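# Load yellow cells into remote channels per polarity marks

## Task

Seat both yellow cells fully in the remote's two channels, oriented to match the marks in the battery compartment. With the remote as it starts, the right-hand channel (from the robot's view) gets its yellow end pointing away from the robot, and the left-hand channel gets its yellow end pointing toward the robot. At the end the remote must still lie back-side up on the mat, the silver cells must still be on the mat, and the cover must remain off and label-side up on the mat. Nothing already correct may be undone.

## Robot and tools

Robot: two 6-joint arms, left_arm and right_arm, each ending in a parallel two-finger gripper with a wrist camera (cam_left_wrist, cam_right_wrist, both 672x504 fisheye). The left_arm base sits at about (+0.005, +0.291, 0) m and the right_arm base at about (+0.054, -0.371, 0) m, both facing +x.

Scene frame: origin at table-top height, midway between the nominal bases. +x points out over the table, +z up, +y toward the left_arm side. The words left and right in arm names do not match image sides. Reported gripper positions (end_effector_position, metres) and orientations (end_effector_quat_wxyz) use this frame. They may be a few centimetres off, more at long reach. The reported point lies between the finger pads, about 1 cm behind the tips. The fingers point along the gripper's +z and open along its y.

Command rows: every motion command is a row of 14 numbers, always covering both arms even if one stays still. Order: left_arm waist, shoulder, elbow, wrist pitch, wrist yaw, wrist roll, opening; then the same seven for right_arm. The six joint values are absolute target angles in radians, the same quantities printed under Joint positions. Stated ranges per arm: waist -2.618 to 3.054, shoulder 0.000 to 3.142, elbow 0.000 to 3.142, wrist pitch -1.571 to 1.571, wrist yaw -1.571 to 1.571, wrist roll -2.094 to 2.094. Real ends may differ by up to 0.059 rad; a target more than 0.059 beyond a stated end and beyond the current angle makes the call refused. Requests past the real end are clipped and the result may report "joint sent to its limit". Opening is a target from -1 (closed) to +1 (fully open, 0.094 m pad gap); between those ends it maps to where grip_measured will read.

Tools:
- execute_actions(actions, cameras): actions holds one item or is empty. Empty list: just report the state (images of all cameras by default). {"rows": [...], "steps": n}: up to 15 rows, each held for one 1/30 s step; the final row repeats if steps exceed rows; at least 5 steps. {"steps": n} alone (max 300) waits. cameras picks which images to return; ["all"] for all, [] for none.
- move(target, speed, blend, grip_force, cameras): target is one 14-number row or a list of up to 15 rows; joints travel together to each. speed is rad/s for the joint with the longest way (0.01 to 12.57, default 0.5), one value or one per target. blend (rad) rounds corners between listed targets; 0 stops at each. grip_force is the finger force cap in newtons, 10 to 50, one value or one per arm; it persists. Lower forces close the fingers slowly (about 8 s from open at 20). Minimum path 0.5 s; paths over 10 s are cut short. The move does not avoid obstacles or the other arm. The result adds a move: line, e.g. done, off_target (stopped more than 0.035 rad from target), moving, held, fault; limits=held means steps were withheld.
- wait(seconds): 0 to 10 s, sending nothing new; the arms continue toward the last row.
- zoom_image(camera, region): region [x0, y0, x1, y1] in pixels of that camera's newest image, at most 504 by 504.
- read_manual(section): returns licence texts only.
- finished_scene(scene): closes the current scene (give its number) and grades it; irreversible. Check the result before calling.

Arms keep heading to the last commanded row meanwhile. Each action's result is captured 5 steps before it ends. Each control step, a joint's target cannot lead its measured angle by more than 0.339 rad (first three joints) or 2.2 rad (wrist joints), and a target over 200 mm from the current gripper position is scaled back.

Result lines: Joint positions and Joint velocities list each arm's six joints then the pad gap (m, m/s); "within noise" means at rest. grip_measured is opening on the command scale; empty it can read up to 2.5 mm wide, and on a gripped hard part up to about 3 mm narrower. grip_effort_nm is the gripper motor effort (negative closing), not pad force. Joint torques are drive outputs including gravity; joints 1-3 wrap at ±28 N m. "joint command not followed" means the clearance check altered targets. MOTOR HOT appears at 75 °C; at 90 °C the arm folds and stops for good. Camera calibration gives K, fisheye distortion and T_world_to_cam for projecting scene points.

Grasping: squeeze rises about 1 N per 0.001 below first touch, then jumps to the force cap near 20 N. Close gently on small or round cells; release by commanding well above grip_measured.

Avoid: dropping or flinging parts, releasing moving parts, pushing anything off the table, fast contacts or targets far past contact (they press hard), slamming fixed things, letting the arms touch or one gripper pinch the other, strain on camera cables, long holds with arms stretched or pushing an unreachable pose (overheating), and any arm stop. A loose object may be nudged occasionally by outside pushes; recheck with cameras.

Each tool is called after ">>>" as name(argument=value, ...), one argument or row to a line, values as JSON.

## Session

>>> execute_actions(
  actions=[],
)

>>> zoom_image(
  camera="cam_left_wrist",
  region=[200, 60, 672, 400],
)

>>> zoom_image(
  camera="cam_right_wrist",
  region=[0, 230, 400, 504],
)

Scene clock: 0.00 s of 4760.00 s.
left_arm: end_effector_position=(+0.2597, +0.2905, +0.3195) grip_measured=+1.000 grip_effort_nm=n/a end_effector_quat_wxyz=(+0.543, -0.180, +0.809, +0.138) | right_arm: end_effector_position=(+0.2483, -0.2477, +0.3210) grip_measured=+1.000 grip_effort_nm=n/a end_effector_quat_wxyz=(+0.582, -0.235, +0.765, +0.141)
Joint positions: left_arm=[-0.658 0.876 1.095 -0.942 -0.971 -0.599 0.094] | right_arm=[0.604 0.486 0.882 -0.683 0.104 -0.029 0.094]
Joint velocities: within noise
Joint torques (N m): no reading
Motor temperatures (°C): left_arm=[25 25 30 24 23 23 28] | right_arm=[26 23 27 27 23 25 22]
Heat: left arm: 30 °C; right arm: 27 °C.
camera_calibration:
cam_left_wrist: T_world_to_cam=[[0.455783, -0.887152, -0.0722699, 0.164144], [-0.778069, -0.357672, -0.51641, 0.486522], [0.432286, 0.291602, -0.853286, 0.177701], [0, 0, 0, 1]] pos_world=[0.226917, 0.267818, 0.414738]
cam_right_wrist: T_world_to_cam=[[0.556474, -0.830528, 0.0236701, -0.348337], [-0.669427, -0.465042, -0.579313, 0.249895], [0.492143, 0.306527, -0.814761, 0.31129], [0, 0, 0, 1]] pos_world=[0.207928, -0.268511, 0.406639]

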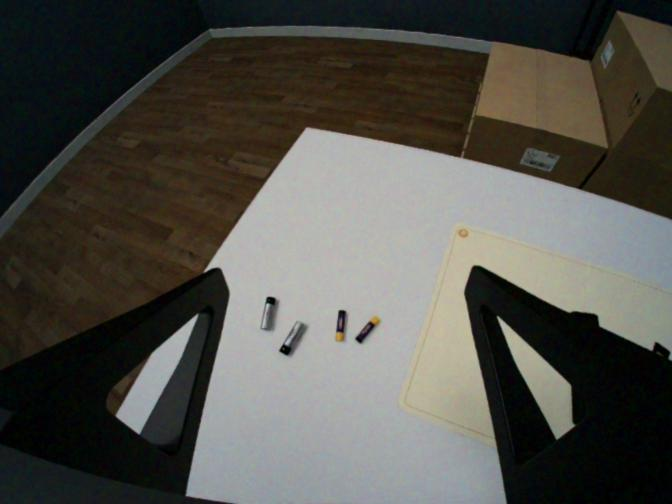

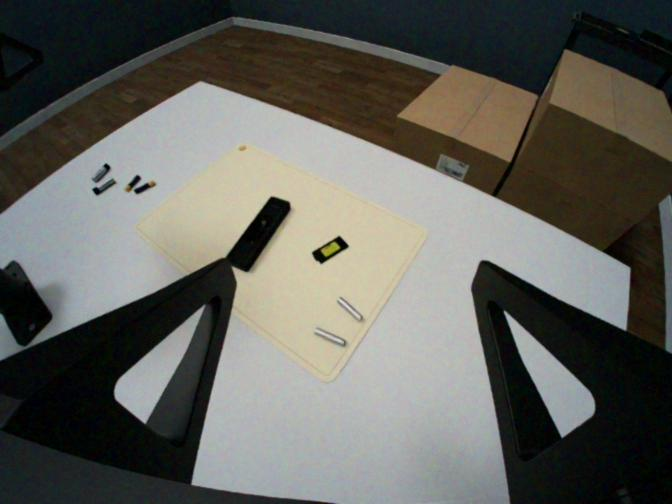

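Scaled by 1.068 from the camera's 672x504 image, which has a finer 960x720 frame.

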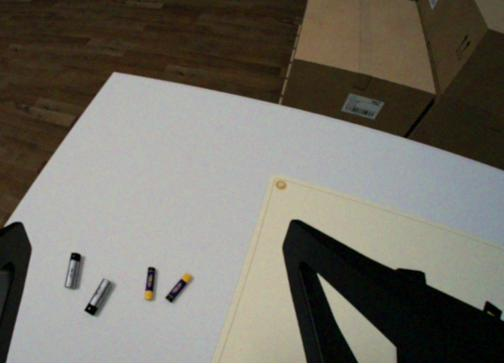

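Scaled by 1.260 from the camera's 672x504 image, which has a finer 960x720 frame.

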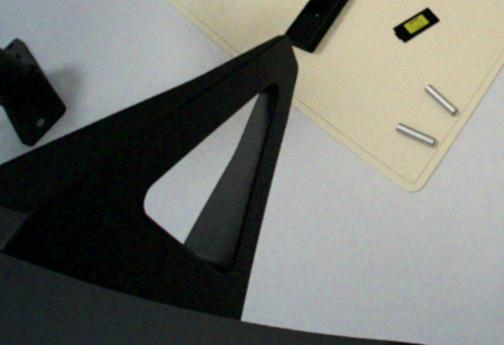

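>>> move(
  target=[-0.64, 1.87, 1.40, -0.549, 0, 0, 0, 0.604, 0.486, 0.882, -0.683, 0.104, -0.029, 1],
  speed=1.0,
  grip_force=20,
  cameras=["cam_left_wrist"],
)

>>> zoom_image(
  camera="cam_left_wrist",
  region=[290, 180, 430, 320],
)

Scene clock: 5.30 s of 4760.00 s.
left_arm: end_effector_position=(+0.3842, +0.0237, +0.0901) grip_measured=+0.003 grip_effort_nm=-0.15 end_effector_quat_wxyz=(+0.243, +0.291, +0.923, -0.073) | right_arm: end_effector_position=(+0.2483, -0.2477, +0.3210) grip_measured=+1.000 grip_effort_nm=-0.01 end_effector_quat_wxyz=(+0.582, -0.235, +0.765, +0.141)
Joint positions: left_arm=[-0.649 1.866 1.374 -0.567 -0.012 -0.007 0.047] | right_arm=[0.604 0.486 0.882 -0.683 0.104 -0.029 0.094]
Joint torques (N m): left_arm=[0.68 -9.47 10.93 1.42 0.13 0.08] | right_arm=[0.08 2.48 6.42 2.19 0.02 0.03]
Heat: left arm: 31 °C; right arm: 29 °C.
Kept back: nothing.
grip_force (N): 20, 20
move: done
camera_calibration:
cam_left_wrist: T_world_to_cam=[[-0.581726, -0.811639, -0.053266, 0.249272], [-0.809706, 0.571631, 0.13272, 0.301095], [-0.077272, 0.120336, -0.989721, 0.218018], [0, 0, 0, 1]] pos_world=[0.405653, 0.00396863, 0.189093]
Images, in order (width x height): cam_left_wrist 672x504.

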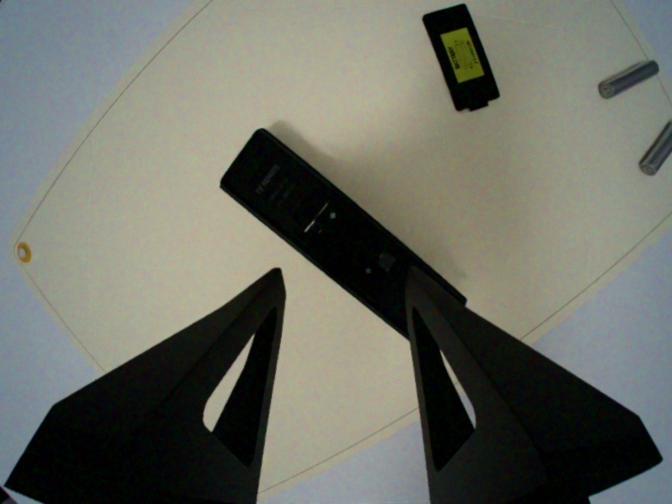

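Scaled by 3.600 from the camera's 672x504 image, which has a finer 960x720 frame.

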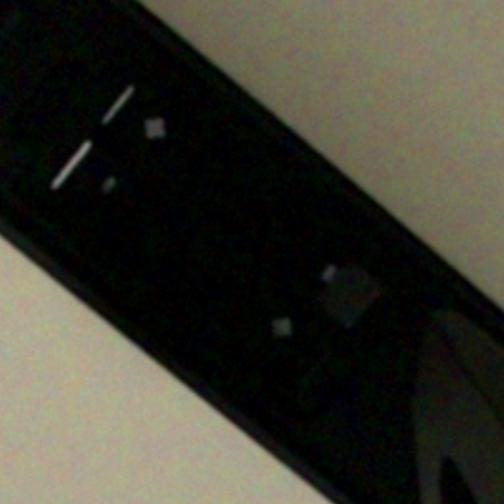

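>>> move(
  target=[0.022, 1.80, 1.41, -1.15, 0, 0.32, 0, 0.604, 0.486, 0.882, -0.683, 0.104, -0.029, 1],
  speed=1.0,
  cameras=["cam_left_wrist"],
)

Scene clock: 7.53 s of 4760.00 s.
left_arm: end_effector_position=(+0.3344, +0.3115, +0.0715) grip_measured=+0.003 grip_effort_nm=-0.15 end_effector_quat_wxyz=(-0.008, +0.127, +0.992, +0.002) | right_arm: end_effector_position=(+0.2483, -0.2477, +0.3210) grip_measured=+1.000 grip_effort_nm=-0.01 end_effector_quat_wxyz=(+0.582, -0.235, +0.765, +0.141)
Joint positions: left_arm=[0.028 1.829 1.381 -1.139 -0.007 0.312 0.047] | right_arm=[0.604 0.486 0.882 -0.683 0.104 -0.029 0.094]
Joint torques (N m): left_arm=[-0.43 -11.34 10.24 0.14 0.08 0.08] | right_arm=[0.08 2.48 6.42 2.18 0.01 0.03]
Heat: left arm: 32 °C; right arm: 30 °C.
Kept back: nothing.
grip_force (N): 20, 20
move: done
camera_calibration:
cam_left_wrist: T_world_to_cam=[[-0.285991, -0.95758, -0.0353523, 0.398154], [-0.761539, 0.204739, 0.614931, 0.162405], [-0.581608, 0.202787, -0.787788, 0.289626], [0, 0, 0, 1]] pos_world=[0.405995, 0.289282, 0.142371]
Images, in order (width x height): cam_left_wrist 672x504.

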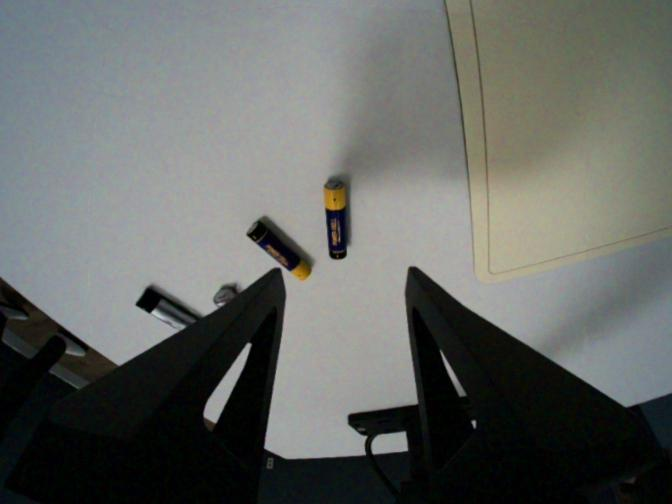

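>>> move(
  target=[0.058, 1.863, 1.196, -0.92, 0, 0.324, -0.3, 0.604, 0.486, 0.882, -0.683, 0.104, -0.029, 1],
  speed=0.5,
  cameras=["cam_left_wrist"],
)

Scene clock: 9.53 s of 4760.00 s.
left_arm: end_effector_position=(+0.3237, +0.3190, +0.0210) grip_measured=-0.297 grip_effort_nm=-0.15 end_effector_quat_wxyz=(-0.009, +0.117, +0.993, +0.002) | right_arm: end_effector_position=(+0.2483, -0.2477, +0.3210) grip_measured=+1.000 grip_effort_nm=-0.01 end_effector_quat_wxyz=(+0.582, -0.235, +0.765, +0.141)
Joint positions: left_arm=[0.053 1.852 1.201 -0.937 -0.007 0.316 0.033] | right_arm=[0.604 0.486 0.882 -0.683 0.104 -0.029 0.094]
Joint torques (N m): left_arm=[0.39 -7.51 6.42 0.42 0.09 0.1] | right_arm=[0.06 2.48 6.42 2.18 0.02 0.04]
Heat: left arm: 32 °C; right arm: 31 °C.
Kept back: nothing.
grip_force (N): 20, 20
move: done
camera_calibration:
cam_left_wrist: T_world_to_cam=[[-0.266265, -0.963275, -0.0346897, 0.395869], [-0.764671, 0.189183, 0.616026, 0.189789], [-0.58684, 0.190552, -0.786962, 0.247726], [0, 0, 0, 1]] pos_world=[0.395908, 0.298221, 0.0917685]
Images, in order (width x height): cam_left_wrist 672x504.

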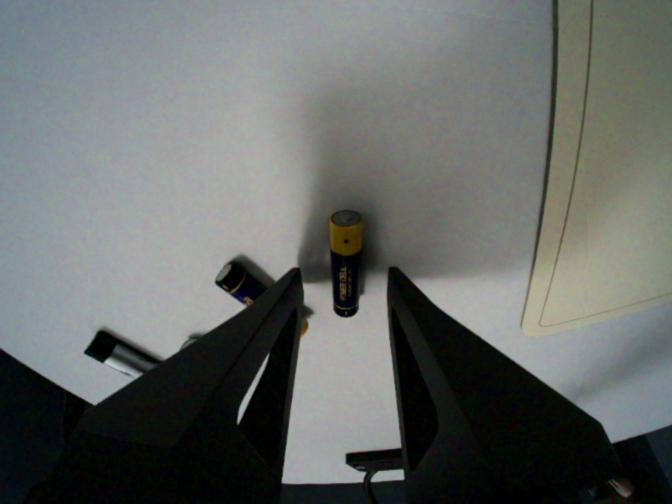

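>>> move(
  target=[
    [0.058, 1.878, 1.170, -0.893, 0, 0.324, -0.3, 0.604, 0.486, 0.882, -0.683, 0.104, -0.029, 1],
    [0.058, 1.878, 1.170, -0.893, 0, 0.324, -1, 0.604, 0.486, 0.882, -0.683, 0.104, -0.029, 1],
  ],
  speed=0.3,
  cameras=["cam_left_wrist"],
)

Scene clock: 12.87 s of 4760.00 s.
left_arm: end_effector_position=(+0.3262, +0.3204, +0.0174) grip_measured=-0.770 grip_effort_nm=-0.45 end_effector_quat_wxyz=(-0.003, +0.117, +0.993, +0.006) | right_arm: end_effector_position=(+0.2483, -0.2477, +0.3210) grip_measured=+1.000 grip_effort_nm=-0.01 end_effector_quat_wxyz=(+0.582, -0.235, +0.765, +0.141)
Joint positions: left_arm=[0.053 1.854 1.189 -0.908 -0.014 0.317 0.011] | right_arm=[0.604 0.486 0.882 -0.683 0.104 -0.029 0.094]
Joint torques (N m): left_arm=[0.39 -6.46 5.11 0.44 0.13 0.09] | right_arm=[0.08 2.47 6.41 2.19 0.02 0.04]
Motor temperatures (°C): left_arm=[25 26 31 24 23 23 28] | right_arm=[26 23 29 32 23 25 22]
Heat: left arm: 31 °C; right arm: 32 °C.
Kept back: nothing.
grip_force (N): 20, 20
move: done
camera_calibration:
cam_left_wrist: T_world_to_cam=[[-0.266224, -0.962836, -0.0455241, 0.397859], [-0.772614, 0.184911, 0.607352, 0.197744], [-0.576362, 0.196864, -0.793128, 0.240791], [0, 0, 0, 1]] pos_world=[0.397482, 0.299105, 0.0889897]
Images, in order (width x height): cam_left_wrist 672x504.

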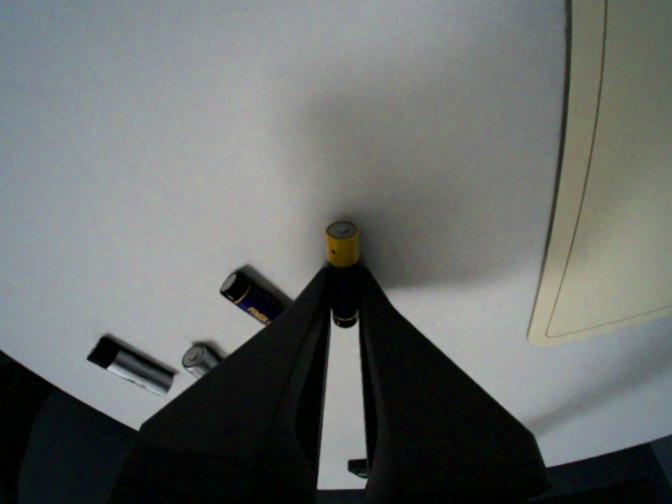

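>>> move(
  target=[
    [0.053, 1.81, 1.41, -1.15, 0, 0.317, -1, 0.604, 0.486, 0.882, -0.683, 0.104, -0.029, 1],
    [-0.650, 2.51, 2.396, -1.465, 0, -0.90, -1, 0.604, 0.486, 0.882, -0.683, 0.104, -0.029, 1],
  ],
  speed=[0.5, 0.9],
  blend=[0.1, 0],
  cameras=["cam_left_wrist"],
)

>>> zoom_image(
  camera="cam_left_wrist",
  region=[240, 140, 420, 320],
)

Scene clock: 15.93 s of 4760.00 s.
left_arm: end_effector_position=(+0.3942, +0.0095, +0.0598) grip_measured=-0.771 grip_effort_nm=-0.47 end_effector_quat_wxyz=(+0.000, -0.132, +0.991, -0.002) | right_arm: end_effector_position=(+0.2483, -0.2477, +0.3210) grip_measured=+1.000 grip_effort_nm=-0.01 end_effector_quat_wxyz=(+0.582, -0.235, +0.765, +0.141)
Joint positions: left_arm=[-0.655 2.487 2.37 -1.451 0.003 -0.891 0.011] | right_arm=[0.604 0.486 0.882 -0.683 0.104 -0.029 0.094]
Joint torques (N m): left_arm=[0.28 -11.99 9.95 0.15 -0.02 -0.06] | right_arm=[0.08 2.48 6.41 2.19 0.02 0.04]
Heat: left arm: 32 °C; right arm: 33 °C.
Kept back: nothing.
grip_force (N): 20, 20
move: done
camera_calibration:
cam_left_wrist: T_world_to_cam=[[0.227817, -0.973251, -0.0297099, -0.0770805], [-0.773249, -0.199376, 0.601943, 0.286228], [-0.591765, -0.11416, -0.797986, 0.384075], [0, 0, 0, 1]] pos_world=[0.466168, 0.0258944, 0.131903]
Images, in order (width x height): cam_left_wrist 672x504.

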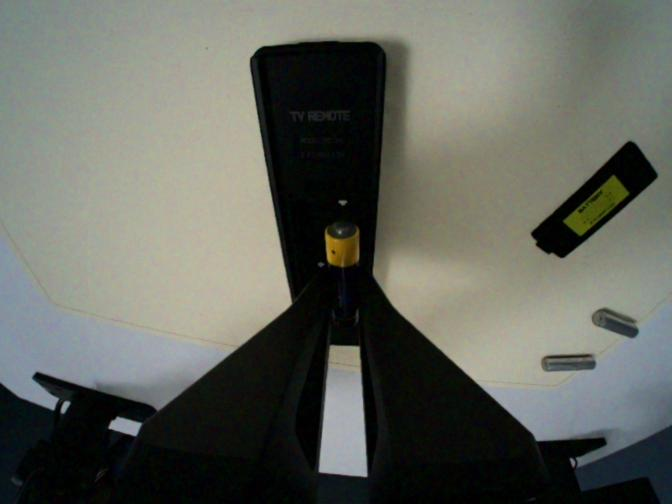

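Scaled by 2.800 from the camera's 672x504 image, which has a finer 960x720 frame.

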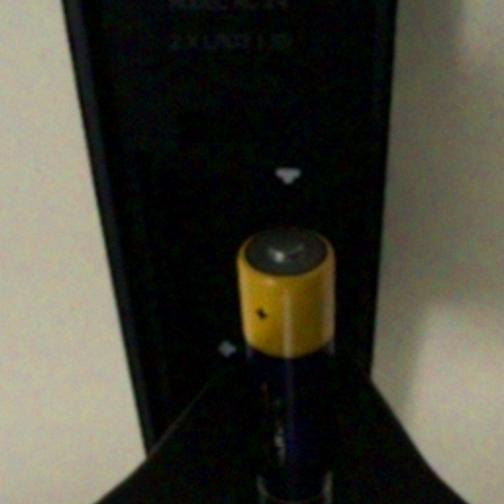

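>>> move(
  target=[-0.650, 2.436, 2.246, -1.341, 0, -0.90, -1, 0.604, 0.486, 0.882, -0.683, 0.104, -0.029, 1],
  speed=0.3,
  cameras=["cam_left_wrist"],
)

>>> zoom_image(
  camera="cam_left_wrist",
  region=[240, 140, 420, 320],
)

Scene clock: 17.60 s of 4760.00 s.
left_arm: end_effector_position=(+0.3906, +0.0123, +0.0356) grip_measured=-0.771 grip_effort_nm=-0.47 end_effector_quat_wxyz=(-0.007, -0.132, +0.991, +0.005) | right_arm: end_effector_position=(+0.2483, -0.2477, +0.3210) grip_measured=+1.000 grip_effort_nm=-0.01 end_effector_quat_wxyz=(+0.582, -0.235, +0.765, +0.141)
Joint positions: left_arm=[-0.655 2.477 2.256 -1.367 0.003 -0.892 0.011] | right_arm=[0.604 0.486 0.882 -0.683 0.104 -0.029 0.094]
Joint torques (N m): left_arm=[0.4 -17.96 6.58 0.52 -0.02 -0.05] | right_arm=[0.08 2.47 6.42 2.18 0.02 0.04]
Heat: left arm: 32 °C; right arm: 33 °C.
Kept back: nothing.
grip_force (N): 20, 20
move: off_target (left_arm); left_arm: the shoulder is farthest, 0.041 rad from its target
camera_calibration:
cam_left_wrist: T_world_to_cam=[[0.228342, -0.97257, -0.0443517, -0.0739396], [-0.763474, -0.207146, 0.611717, 0.294498], [-0.604125, -0.105819, -0.789833, 0.367429], [0, 0, 0, 1]] pos_world=[0.463699, 0.0279739, 0.106779]
Images, in order (width x height): cam_left_wrist 672x504.

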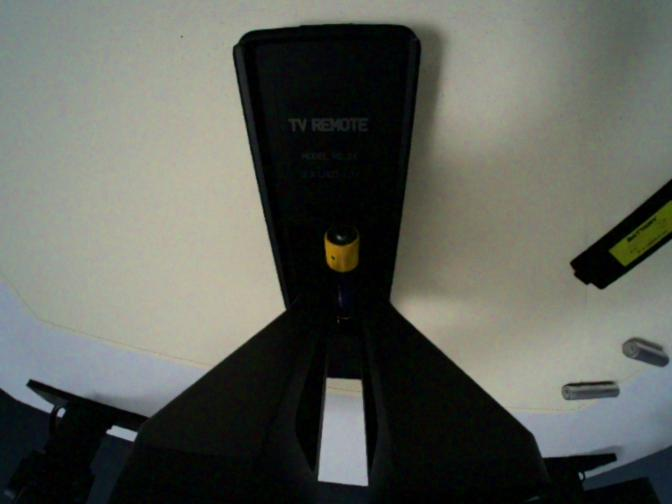

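Scaled by 2.800 from the camera's 672x504 image, which has a finer 960x720 frame.

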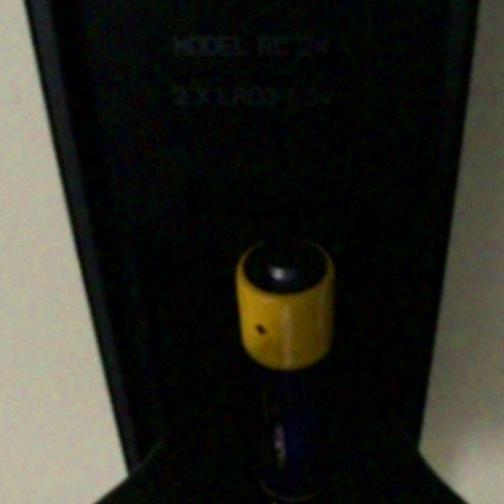

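>>> move(
  target=[-0.650, 2.436, 2.288, -1.330, 0, -0.90, -1, 0.604, 0.486, 0.882, -0.683, 0.104, -0.029, 1],
  speed=0.2,
  cameras=["cam_left_wrist"],
)

>>> zoom_image(
  camera="cam_left_wrist",
  region=[240, 140, 420, 320],
)

Scene clock: 18.63 s of 4760.00 s.
left_arm: end_effector_position=(+0.3907, +0.0122, +0.0356) grip_measured=-0.771 grip_effort_nm=-0.47 end_effector_quat_wxyz=(-0.007, -0.132, +0.991, +0.005) | right_arm: end_effector_position=(+0.2483, -0.2477, +0.3210) grip_measured=+1.000 grip_effort_nm=-0.01 end_effector_quat_wxyz=(+0.582, -0.235, +0.765, +0.141)
Joint positions: left_arm=[-0.655 2.477 2.256 -1.366 0.003 -0.892 0.011] | right_arm=[0.604 0.486 0.882 -0.683 0.104 -0.029 0.094]
Joint torques (N m): left_arm=[0.42 -17.94 10.7 0.61 -0.03 -0.08] | right_arm=[0.09 2.48 6.42 2.18 0.02 0.04]
Heat: left arm: 32 °C; right arm: 33 °C.
Kept back: nothing.
grip_force (N): 20, 20
move: off_target (left_arm); left_arm: the shoulder is farthest, 0.041 rad from its target
camera_calibration:
cam_left_wrist: T_world_to_cam=[[0.228389, -0.972572, -0.0440771, -0.0741057], [-0.763608, -0.207036, 0.611587, 0.294565], [-0.603938, -0.106022, -0.789948, 0.36749], [0, 0, 0, 1]] pos_world=[0.463798, 0.0278744, 0.106879]
Images, in order (width x height): cam_left_wrist 672x504.

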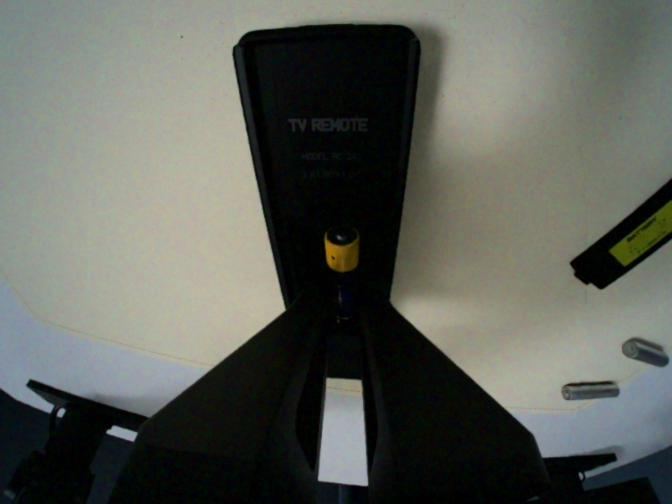

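Scaled by 2.800 from the camera's 672x504 image, which has a finer 960x720 frame.

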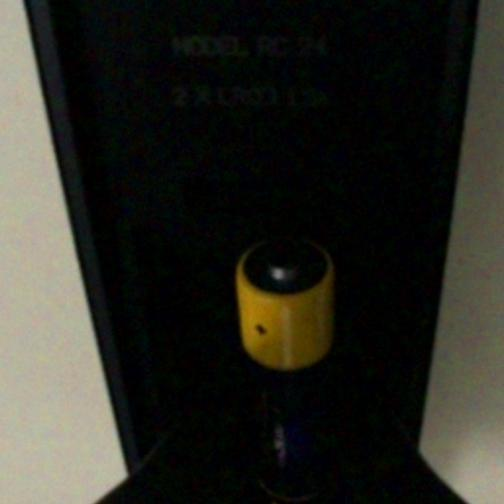

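Stiction; nudge further.

>>> move(
  target=[-0.650, 2.436, 2.298, -1.318, 0, -0.90, -1, 0.604, 0.486, 0.882, -0.683, 0.104, -0.029, 1],
  speed=0.2,
  cameras=["cam_left_wrist"],
)

>>> zoom_image(
  camera="cam_left_wrist",
  region=[240, 140, 420, 320],
)

Scene clock: 19.57 s of 4760.00 s.
left_arm: end_effector_position=(+0.3977, +0.0072, +0.0390) grip_measured=-0.771 grip_effort_nm=-0.47 end_effector_quat_wxyz=(+0.006, -0.132, +0.991, -0.007) | right_arm: end_effector_position=(+0.2483, -0.2477, +0.3210) grip_measured=+1.000 grip_effort_nm=-0.01 end_effector_quat_wxyz=(+0.582, -0.235, +0.765, +0.141)
Joint positions: left_arm=[-0.655 2.477 2.27 -1.345 0.003 -0.892 0.011] | right_arm=[0.604 0.486 0.882 -0.683 0.104 -0.029 0.094]
Joint torques (N m): left_arm=[0.39 -18 10.33 0.6 -0.01 -0.06] | right_arm=[0.08 2.47 6.42 2.19 0.02 0.03]
Heat: left arm: 32 °C; right arm: 34 °C.
Kept back: nothing.
grip_force (N): 20, 20
move: off_target (left_arm); left_arm: the shoulder is farthest, 0.041 rad from its target
camera_calibration:
cam_left_wrist: T_world_to_cam=[[0.229256, -0.973201, -0.0179149, -0.0817932], [-0.780554, -0.194807, 0.593958, 0.304138], [-0.581531, -0.122185, -0.804297, 0.365577], [0, 0, 0, 1]] pos_world=[0.468742, 0.024315, 0.111922]
Images, in order (width x height): cam_left_wrist 672x504.

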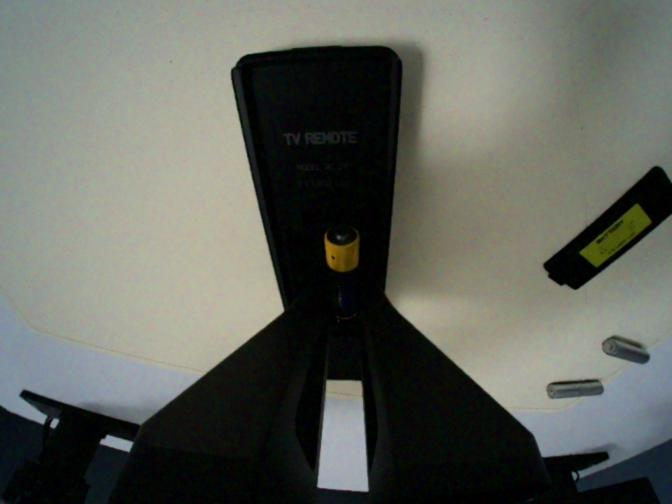

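Scaled by 2.800 from the camera's 672x504 image, which has a finer 960x720 frame.

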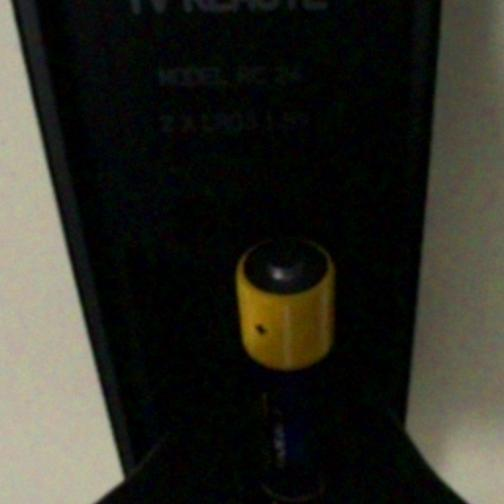

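>>> move(
  target=[-0.650, 2.436, 2.290, -1.384, 0, -0.90, -1, 0.604, 0.486, 0.882, -0.683, 0.104, -0.029, 1],
  speed=0.2,
  cameras=["cam_left_wrist"],
)

>>> zoom_image(
  camera="cam_left_wrist",
  region=[240, 140, 420, 320],
)

Scene clock: 20.73 s of 4760.00 s.
left_arm: end_effector_position=(+0.3925, +0.0109, +0.0390) grip_measured=-0.771 grip_effort_nm=-0.47 end_effector_quat_wxyz=(-0.004, -0.132, +0.991, +0.001) | right_arm: end_effector_position=(+0.2483, -0.2477, +0.3210) grip_measured=+1.000 grip_effort_nm=-0.01 end_effector_quat_wxyz=(+0.582, -0.235, +0.765, +0.141)
Joint positions: left_arm=[-0.655 2.477 2.27 -1.37 0.003 -0.892 0.011] | right_arm=[0.604 0.486 0.882 -0.683 0.104 -0.029 0.094]
Joint torques (N m): left_arm=[0.35 -17.94 9.63 0.13 -0.02 -0.08] | right_arm=[0.08 2.47 6.42 2.19 0.02 0.04]
Heat: left arm: 32 °C; right arm: 34 °C.
Kept back: nothing.
grip_force (N): 20, 20
move: off_target (left_arm); left_arm: the shoulder is farthest, 0.041 rad from its target
camera_calibration:
cam_left_wrist: T_world_to_cam=[[0.228683, -0.972791, -0.0371775, -0.0759943], [-0.768177, -0.203778, 0.606942, 0.295643], [-0.598004, -0.110238, -0.793876, 0.368892], [0, 0, 0, 1]] pos_world=[0.465083, 0.026985, 0.110591]
Images, in order (width x height): cam_left_wrist 672x504.

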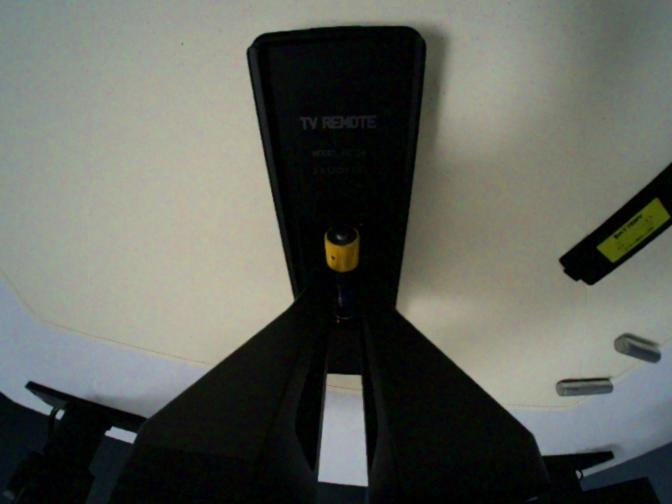

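Scaled by 2.800 from the camera's 672x504 image, which has a finer 960x720 frame.

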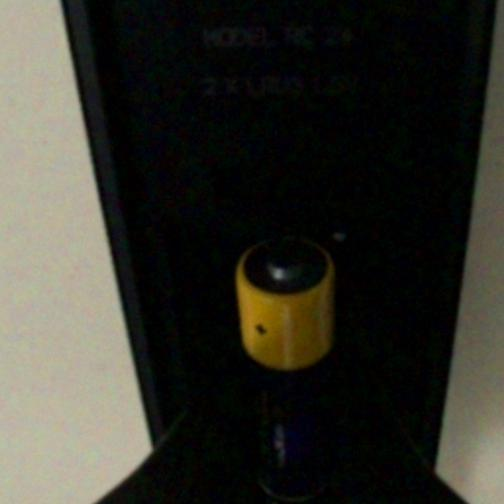

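>>> move(
  target=[
    [-0.650, 2.46, 2.350, -1.44, 0, -0.90, -1, 0.604, 0.486, 0.882, -0.683, 0.104, -0.029, 1],
    [-0.663, 2.553, 2.431, -1.46, 0, -0.922, -1, 0.604, 0.486, 0.882, -0.683, 0.104, -0.029, 1],
  ],
  speed=0.3,
  blend=[0.02, 0],
  cameras=["cam_left_wrist"],
)

>>> zoom_image(
  camera="cam_left_wrist",
  region=[240, 140, 420, 320],
)

Scene clock: 22.60 s of 4760.00 s.
left_arm: end_effector_position=(+0.3997, +0.0057, +0.0481) grip_measured=-0.771 grip_effort_nm=-0.47 end_effector_quat_wxyz=(-0.001, -0.143, +0.990, -0.001) | right_arm: end_effector_position=(+0.2483, -0.2477, +0.3210) grip_measured=+1.000 grip_effort_nm=-0.01 end_effector_quat_wxyz=(+0.582, -0.235, +0.765, +0.141)
Joint positions: left_arm=[-0.655 2.532 2.407 -1.446 0.003 -0.913 0.011] | right_arm=[0.604 0.486 0.882 -0.683 0.104 -0.029 0.094]
Joint torques (N m): left_arm=[-0.62 -12.57 9.83 0.15 -0.02 -0.07] | right_arm=[0.08 2.47 6.42 2.19 0.02 0.03]
Heat: left arm: 32 °C; right arm: 34 °C.
Kept back: nothing.
grip_force (N): 20, 20
move: done
camera_calibration:
cam_left_wrist: T_world_to_cam=[[0.249947, -0.967738, -0.0317591, -0.0911546], [-0.767121, -0.217933, 0.603349, 0.294356], [-0.590806, -0.126443, -0.796844, 0.377231], [0, 0, 0, 1]] pos_world=[0.471461, 0.0236339, 0.1201]
Images, in order (width x height): cam_left_wrist 672x504.

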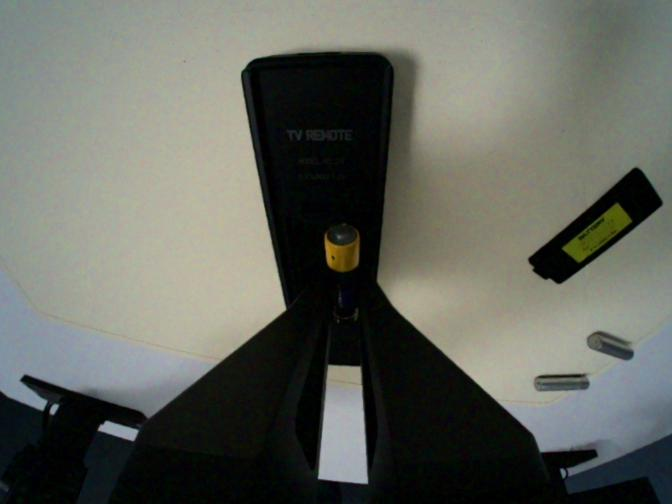

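Scaled by 2.800 from the camera's 672x504 image, which has a finer 960x720 frame.

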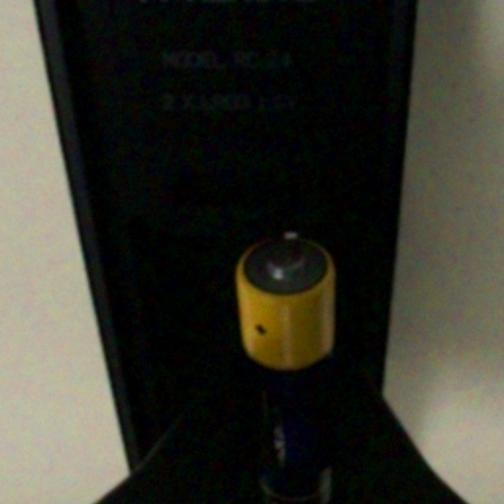

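>>> move(
  target=[-0.670, 2.469, 2.308, -1.362, 0, -0.922, -1, 0.604, 0.486, 0.882, -0.683, 0.104, -0.029, 1],
  speed=0.2,
  cameras=["cam_left_wrist"],
)

>>> zoom_image(
  camera="cam_left_wrist",
  region=[240, 140, 420, 320],
)

Scene clock: 24.37 s of 4760.00 s.
left_arm: end_effector_position=(+0.3943, +0.0070, +0.0357) grip_measured=-0.771 grip_effort_nm=-0.47 end_effector_quat_wxyz=(-0.005, -0.141, +0.990, +0.004) | right_arm: end_effector_position=(+0.2483, -0.2477, +0.3210) grip_measured=+1.000 grip_effort_nm=-0.01 end_effector_quat_wxyz=(+0.582, -0.235, +0.765, +0.141)
Joint positions: left_arm=[-0.66 2.511 2.318 -1.391 0.001 -0.914 0.011] | right_arm=[0.604 0.486 0.882 -0.683 0.104 -0.029 0.094]
Joint torques (N m): left_arm=[-0.76 -18.28 6.57 0.56 -0.01 -0.06] | right_arm=[0.06 2.48 6.42 2.19 0.02 0.04]
Heat: left arm: 32 °C; right arm: 34 °C.
Kept back: nothing.
grip_force (N): 20, 20
move: off_target (left_arm); left_arm: the shoulder is farthest, 0.042 rad from its target
camera_calibration:
cam_left_wrist: T_world_to_cam=[[0.244792, -0.968612, -0.0432137, -0.0864725], [-0.762669, -0.219882, 0.608266, 0.295997], [-0.598676, -0.115941, -0.792556, 0.367254], [0, 0, 0, 1]] pos_world=[0.466781, 0.0239057, 0.107288]
Images, in order (width x height): cam_left_wrist 672x504.

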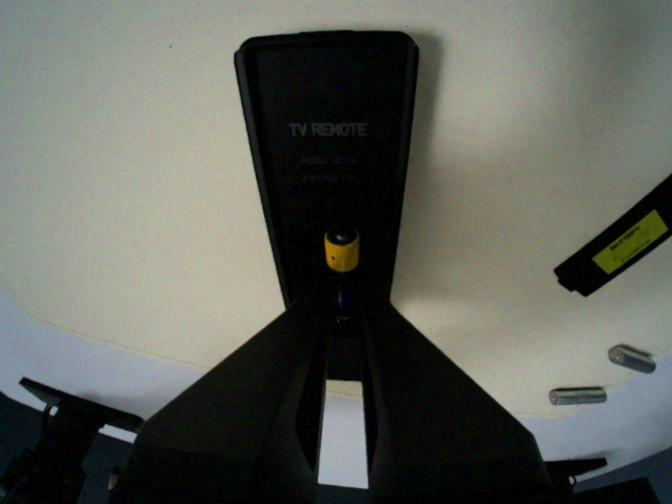

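Scaled by 2.800 from the camera's 672x504 image, which has a finer 960x720 frame.

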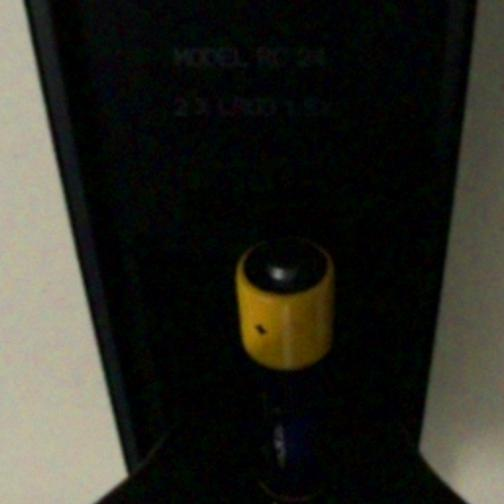

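>>> move(
  target=[-0.670, 2.469, 2.354, -1.362, 0, -0.922, -1, 0.604, 0.486, 0.882, -0.683, 0.104, -0.029, 1],
  speed=0.2,
  cameras=["cam_left_wrist"],
)

>>> zoom_image(
  camera="cam_left_wrist",
  region=[240, 140, 420, 320],
)

Scene clock: 25.40 s of 4760.00 s.
left_arm: end_effector_position=(+0.3971, +0.0050, +0.0380) grip_measured=-0.771 grip_effort_nm=-0.47 end_effector_quat_wxyz=(+0.000, -0.141, +0.990, -0.001) | right_arm: end_effector_position=(+0.2483, -0.2477, +0.3210) grip_measured=+1.000 grip_effort_nm=-0.01 end_effector_quat_wxyz=(+0.582, -0.235, +0.765, +0.141)
Joint positions: left_arm=[-0.66 2.511 2.328 -1.386 0.001 -0.914 0.011] | right_arm=[0.604 0.486 0.882 -0.683 0.104 -0.029 0.094]
Joint torques (N m): left_arm=[-0.76 -18.24 10.21 0.53 -0.02 -0.06] | right_arm=[0.08 2.48 6.42 2.19 0.02 0.04]
Heat: left arm: 32 °C; right arm: 35 °C.
Kept back: nothing.
grip_force (N): 20, 20
move: off_target (left_arm); left_arm: the shoulder is farthest, 0.042 rad from its target
camera_calibration:
cam_left_wrist: T_world_to_cam=[[0.24528, -0.968911, -0.0324024, -0.0896809], [-0.769541, -0.21492, 0.601346, 0.299277], [-0.589614, -0.122563, -0.798332, 0.367115], [0, 0, 0, 1]] pos_world=[0.468759, 0.0224223, 0.110205]
Images, in order (width x height): cam_left_wrist 672x504.

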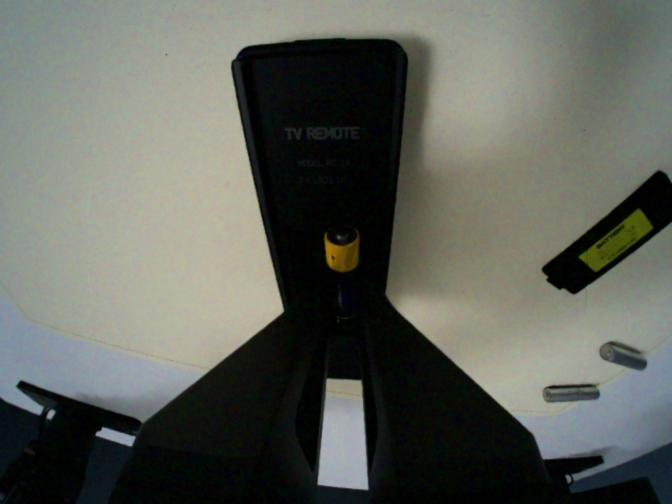

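Scaled by 2.800 from the camera's 672x504 image, which has a finer 960x720 frame.

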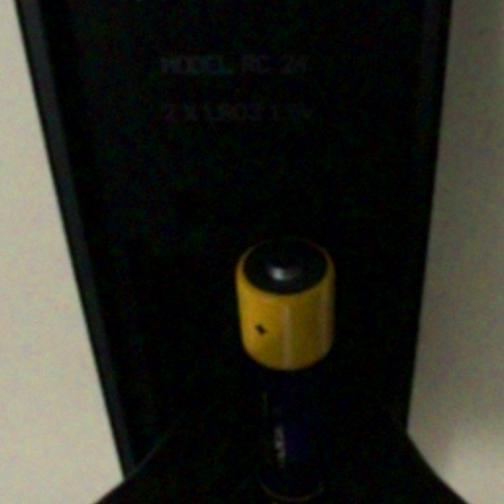

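>>> move(
  target=[-0.675, 2.469, 2.361, -1.362, 0, -0.922, -1, 0.604, 0.486, 0.882, -0.683, 0.104, -0.029, 1],
  speed=0.2,
  cameras=["cam_left_wrist"],
)

>>> zoom_image(
  camera="cam_left_wrist",
  region=[240, 140, 420, 320],
)

Scene clock: 26.90 s of 4760.00 s.
left_arm: end_effector_position=(+0.3970, +0.0013, +0.0395) grip_measured=-0.771 grip_effort_nm=-0.47 end_effector_quat_wxyz=(+0.003, -0.138, +0.990, -0.004) | right_arm: end_effector_position=(+0.2483, -0.2477, +0.3210) grip_measured=+1.000 grip_effort_nm=-0.01 end_effector_quat_wxyz=(+0.582, -0.235, +0.765, +0.141)
Joint positions: left_arm=[-0.666 2.511 2.333 -1.383 0.001 -0.914 0.011] | right_arm=[0.604 0.486 0.882 -0.683 0.104 -0.029 0.094]
Joint torques (N m): left_arm=[-0.68 -18.26 10.33 0.52 -0.02 -0.04] | right_arm=[0.08 2.47 6.42 2.18 0.02 0.04]
Heat: left arm: 32 °C; right arm: 35 °C.
Kept back: nothing.
grip_force (N): 20, 20
move: off_target (left_arm); left_arm: the shoulder is farthest, 0.042 rad from its target
camera_calibration:
cam_left_wrist: T_world_to_cam=[[0.239488, -0.970561, -0.0256213, -0.0910968], [-0.775093, -0.207015, 0.596972, 0.299881], [-0.584702, -0.123109, -0.801853, 0.36599], [0, 0, 0, 1]] pos_world=[0.468248, 0.0187213, 0.112115]
Images, in order (width x height): cam_left_wrist 672x504.

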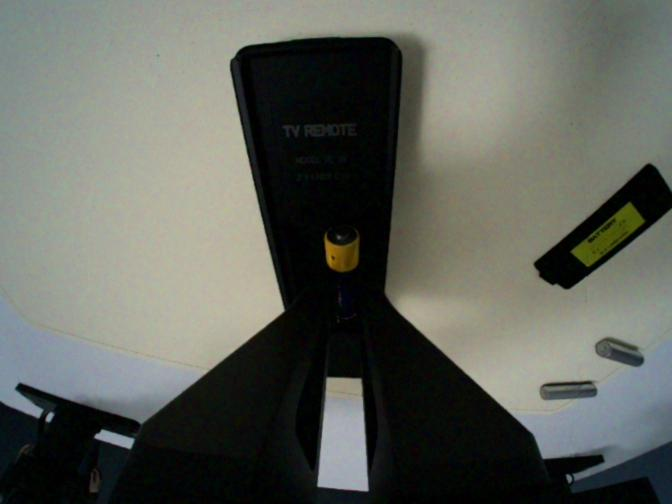

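Scaled by 2.800 from the camera's 672x504 image, which has a finer 960x720 frame.

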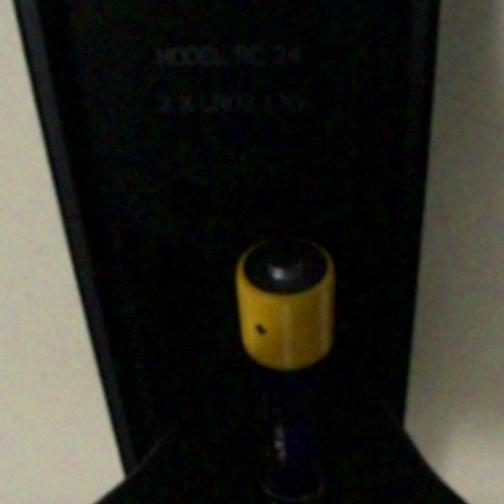

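>>> move(
  target=[-0.672, 2.469, 2.361, -1.408, 0, -0.922, -1, 0.604, 0.486, 0.882, -0.683, 0.104, -0.029, 1],
  speed=0.2,
  cameras=["cam_left_wrist"],
)

>>> zoom_image(
  camera="cam_left_wrist",
  region=[240, 140, 420, 320],
)

Scene clock: 28.10 s of 4760.00 s.
left_arm: end_effector_position=(+0.3948, +0.0029, +0.0395) grip_measured=-0.771 grip_effort_nm=-0.47 end_effector_quat_wxyz=(-0.001, -0.138, +0.990, +0.000) | right_arm: end_effector_position=(+0.2483, -0.2477, +0.3210) grip_measured=+1.000 grip_effort_nm=-0.01 end_effector_quat_wxyz=(+0.582, -0.235, +0.765, +0.141)
Joint positions: left_arm=[-0.666 2.511 2.333 -1.394 0.001 -0.914 0.011] | right_arm=[0.604 0.486 0.882 -0.683 0.104 -0.029 0.094]
Joint torques (N m): left_arm=[-0.35 -18.22 10.28 0.16 -0.01 -0.06] | right_arm=[0.08 2.48 6.41 2.19 0.02 0.04]
Motor temperatures (°C): left_arm=[25 31 33 24 23 23 28] | right_arm=[26 23 30 35 23 25 22]
Heat: left arm: 33 °C; right arm: 35 °C.
Kept back: nothing.
grip_force (N): 20, 20
move: off_target (left_arm); left_arm: the shoulder is farthest, 0.042 rad from its target
camera_calibration:
cam_left_wrist: T_world_to_cam=[[0.239323, -0.970351, -0.0338296, -0.0886135], [-0.769923, -0.210888, 0.602284, 0.296355], [-0.59156, -0.118094, -0.797565, 0.367481], [0, 0, 0, 1]] pos_world=[0.466765, 0.0199088, 0.111602]
Images, in order (width x height): cam_left_wrist 672x504.

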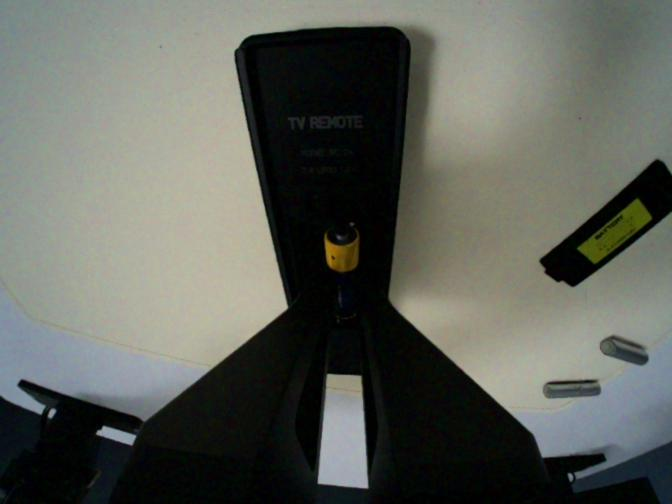

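Scaled by 2.800 from the camera's 672x504 image, which has a finer 960x720 frame.

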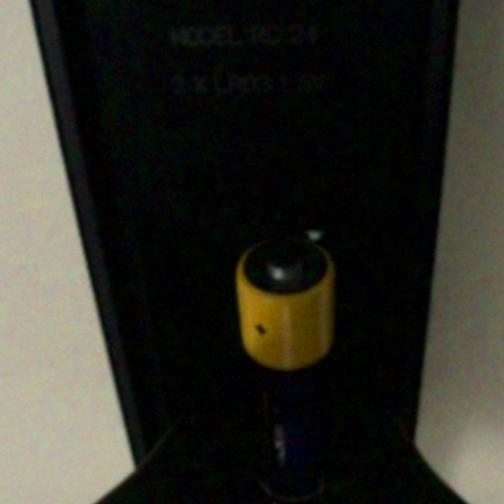

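>>> move(
  target=[
    [-0.670, 2.50, 2.41, -1.435, 0, -0.922, -1, 0.604, 0.486, 0.882, -0.683, 0.104, -0.029, 1],
    [-0.682, 2.563, 2.422, -1.446, 0, -0.935, -1, 0.604, 0.486, 0.882, -0.683, 0.104, -0.029, 1],
  ],
  speed=0.2,
  blend=[0.01, 0],
  cameras=["cam_left_wrist"],
)

>>> zoom_image(
  camera="cam_left_wrist",
  region=[240, 140, 420, 320],
)

Scene clock: 29.70 s of 4760.00 s.
left_arm: end_effector_position=(+0.3954, -0.0031, +0.0438) grip_measured=-0.771 grip_effort_nm=-0.47 end_effector_quat_wxyz=(+0.000, -0.139, +0.990, -0.001) | right_arm: end_effector_position=(+0.2483, -0.2477, +0.3210) grip_measured=+1.000 grip_effort_nm=-0.01 end_effector_quat_wxyz=(+0.582, -0.235, +0.765, +0.141)
Joint positions: left_arm=[-0.675 2.538 2.402 -1.432 0.001 -0.926 0.011] | right_arm=[0.604 0.486 0.882 -0.683 0.104 -0.029 0.094]
Joint torques (N m): left_arm=[-0.57 -12.27 9.5 0.15 -0.01 -0.08] | right_arm=[0.08 2.47 6.42 2.18 0.02 0.04]
Heat: left arm: 33 °C; right arm: 35 °C.
Kept back: nothing.
grip_force (N): 20, 20
move: done
camera_calibration:
cam_left_wrist: T_world_to_cam=[[0.242626, -0.969607, -0.0315292, -0.0958765], [-0.770356, -0.212318, 0.601226, 0.293076], [-0.589647, -0.121584, -0.798457, 0.369754], [0, 0, 0, 1]] pos_world=[0.467059, 0.0142188, 0.116005]
Images, in order (width x height): cam_left_wrist 672x504.

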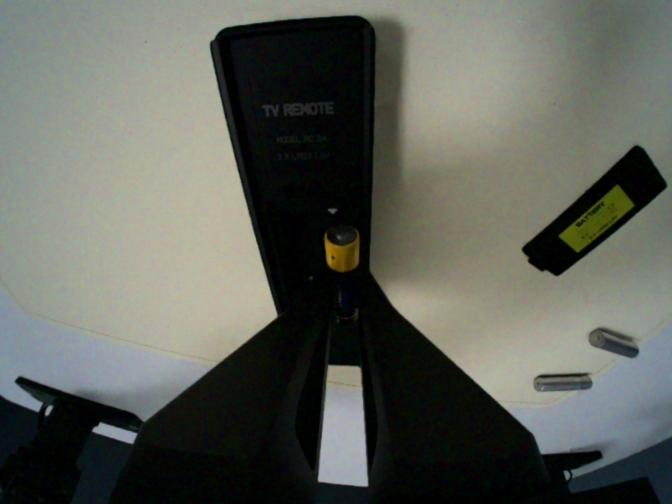

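Scaled by 2.800 from the camera's 672x504 image, which has a finer 960x720 frame.

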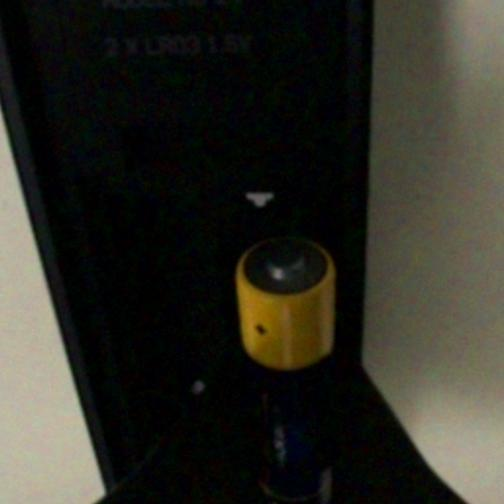

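>>> move(
  target=[-0.653, 2.563, 2.422, -1.446, 0, -0.905, -1, 0.604, 0.486, 0.882, -0.683, 0.104, -0.029, 1],
  speed=0.2,
  cameras=["cam_left_wrist"],
)

>>> zoom_image(
  camera="cam_left_wrist",
  region=[240, 140, 420, 320],
)

Scene clock: 30.90 s of 4760.00 s.
left_arm: end_effector_position=(+0.4008, +0.0044, +0.0438) grip_measured=-0.771 grip_effort_nm=-0.47 end_effector_quat_wxyz=(+0.000, -0.141, +0.990, -0.001) | right_arm: end_effector_position=(+0.2483, -0.2477, +0.3210) grip_measured=+1.000 grip_effort_nm=-0.01 end_effector_quat_wxyz=(+0.582, -0.235, +0.765, +0.141)
Joint positions: left_arm=[-0.656 2.538 2.402 -1.433 0.001 -0.911 0.011] | right_arm=[0.604 0.486 0.882 -0.683 0.104 -0.029 0.094]
Joint torques (N m): left_arm=[0.25 -12.19 9.48 0.15 0 0.06] | right_arm=[0.08 2.47 6.42 2.18 0.02 0.04]
Heat: left arm: 33 °C; right arm: 36 °C.
Kept back: nothing.
grip_force (N): 20, 20
move: done
camera_calibration:
cam_left_wrist: T_world_to_cam=[[0.246348, -0.968658, -0.0318366, -0.0913605], [-0.769362, -0.215429, 0.601392, 0.298472], [-0.589402, -0.123658, -0.798319, 0.3738], [0, 0, 0, 1]] pos_world=[0.472458, 0.0220255, 0.116004]
Images, in order (width x height): cam_left_wrist 672x504.

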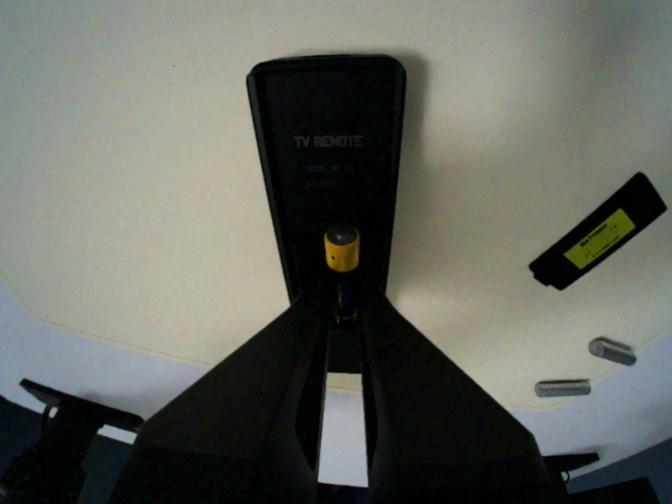

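Scaled by 2.800 from the camera's 672x504 image, which has a finer 960x720 frame.

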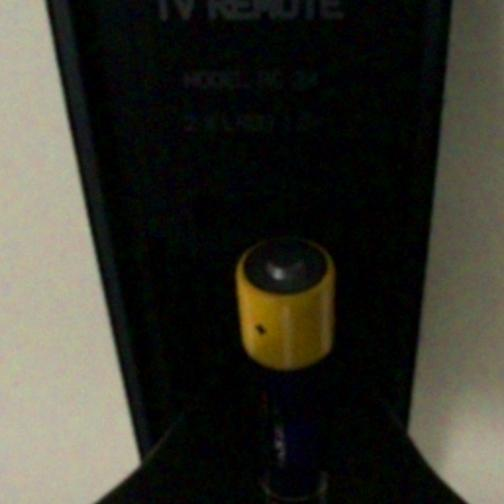

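>>> move(
  target=[-0.671, 2.563, 2.422, -1.446, 0, -0.905, -1, 0.604, 0.486, 0.882, -0.683, 0.104, -0.029, 1],
  speed=0.2,
  cameras=["cam_left_wrist"],
)

>>> zoom_image(
  camera="cam_left_wrist",
  region=[240, 140, 420, 320],
)

Scene clock: 31.90 s of 4760.00 s.
left_arm: end_effector_position=(+0.3987, +0.0016, +0.0438) grip_measured=-0.771 grip_effort_nm=-0.47 end_effector_quat_wxyz=(+0.000, -0.137, +0.991, -0.001) | right_arm: end_effector_position=(+0.2483, -0.2477, +0.3210) grip_measured=+1.000 grip_effort_nm=-0.01 end_effector_quat_wxyz=(+0.582, -0.235, +0.765, +0.141)
Joint positions: left_arm=[-0.664 2.538 2.402 -1.433 0.001 -0.911 0.011] | right_arm=[0.604 0.486 0.882 -0.683 0.104 -0.029 0.094]
Joint torques (N m): left_arm=[-0.42 -12.23 9.48 0.14 -0.02 0.06] | right_arm=[0.08 2.48 6.41 2.19 0.02 0.04]
Heat: left arm: 33 °C; right arm: 36 °C.
Kept back: nothing.
grip_force (N): 20, 20
move: done
camera_calibration:
cam_left_wrist: T_world_to_cam=[[0.23894, -0.970514, -0.0317816, -0.0906629], [-0.770985, -0.209511, 0.601404, 0.296853], [-0.590329, -0.119197, -0.798313, 0.372554], [0, 0, 0, 1]] pos_world=[0.470462, 0.0186114, 0.116004]
Images, in order (width x height): cam_left_wrist 672x504.

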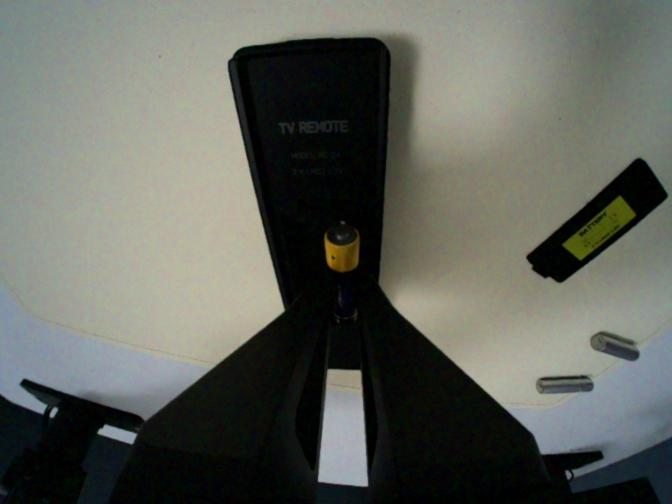

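Scaled by 2.800 from the camera's 672x504 image, which has a finer 960x720 frame.

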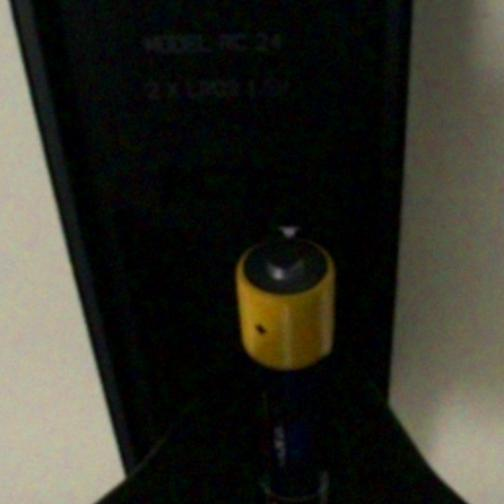

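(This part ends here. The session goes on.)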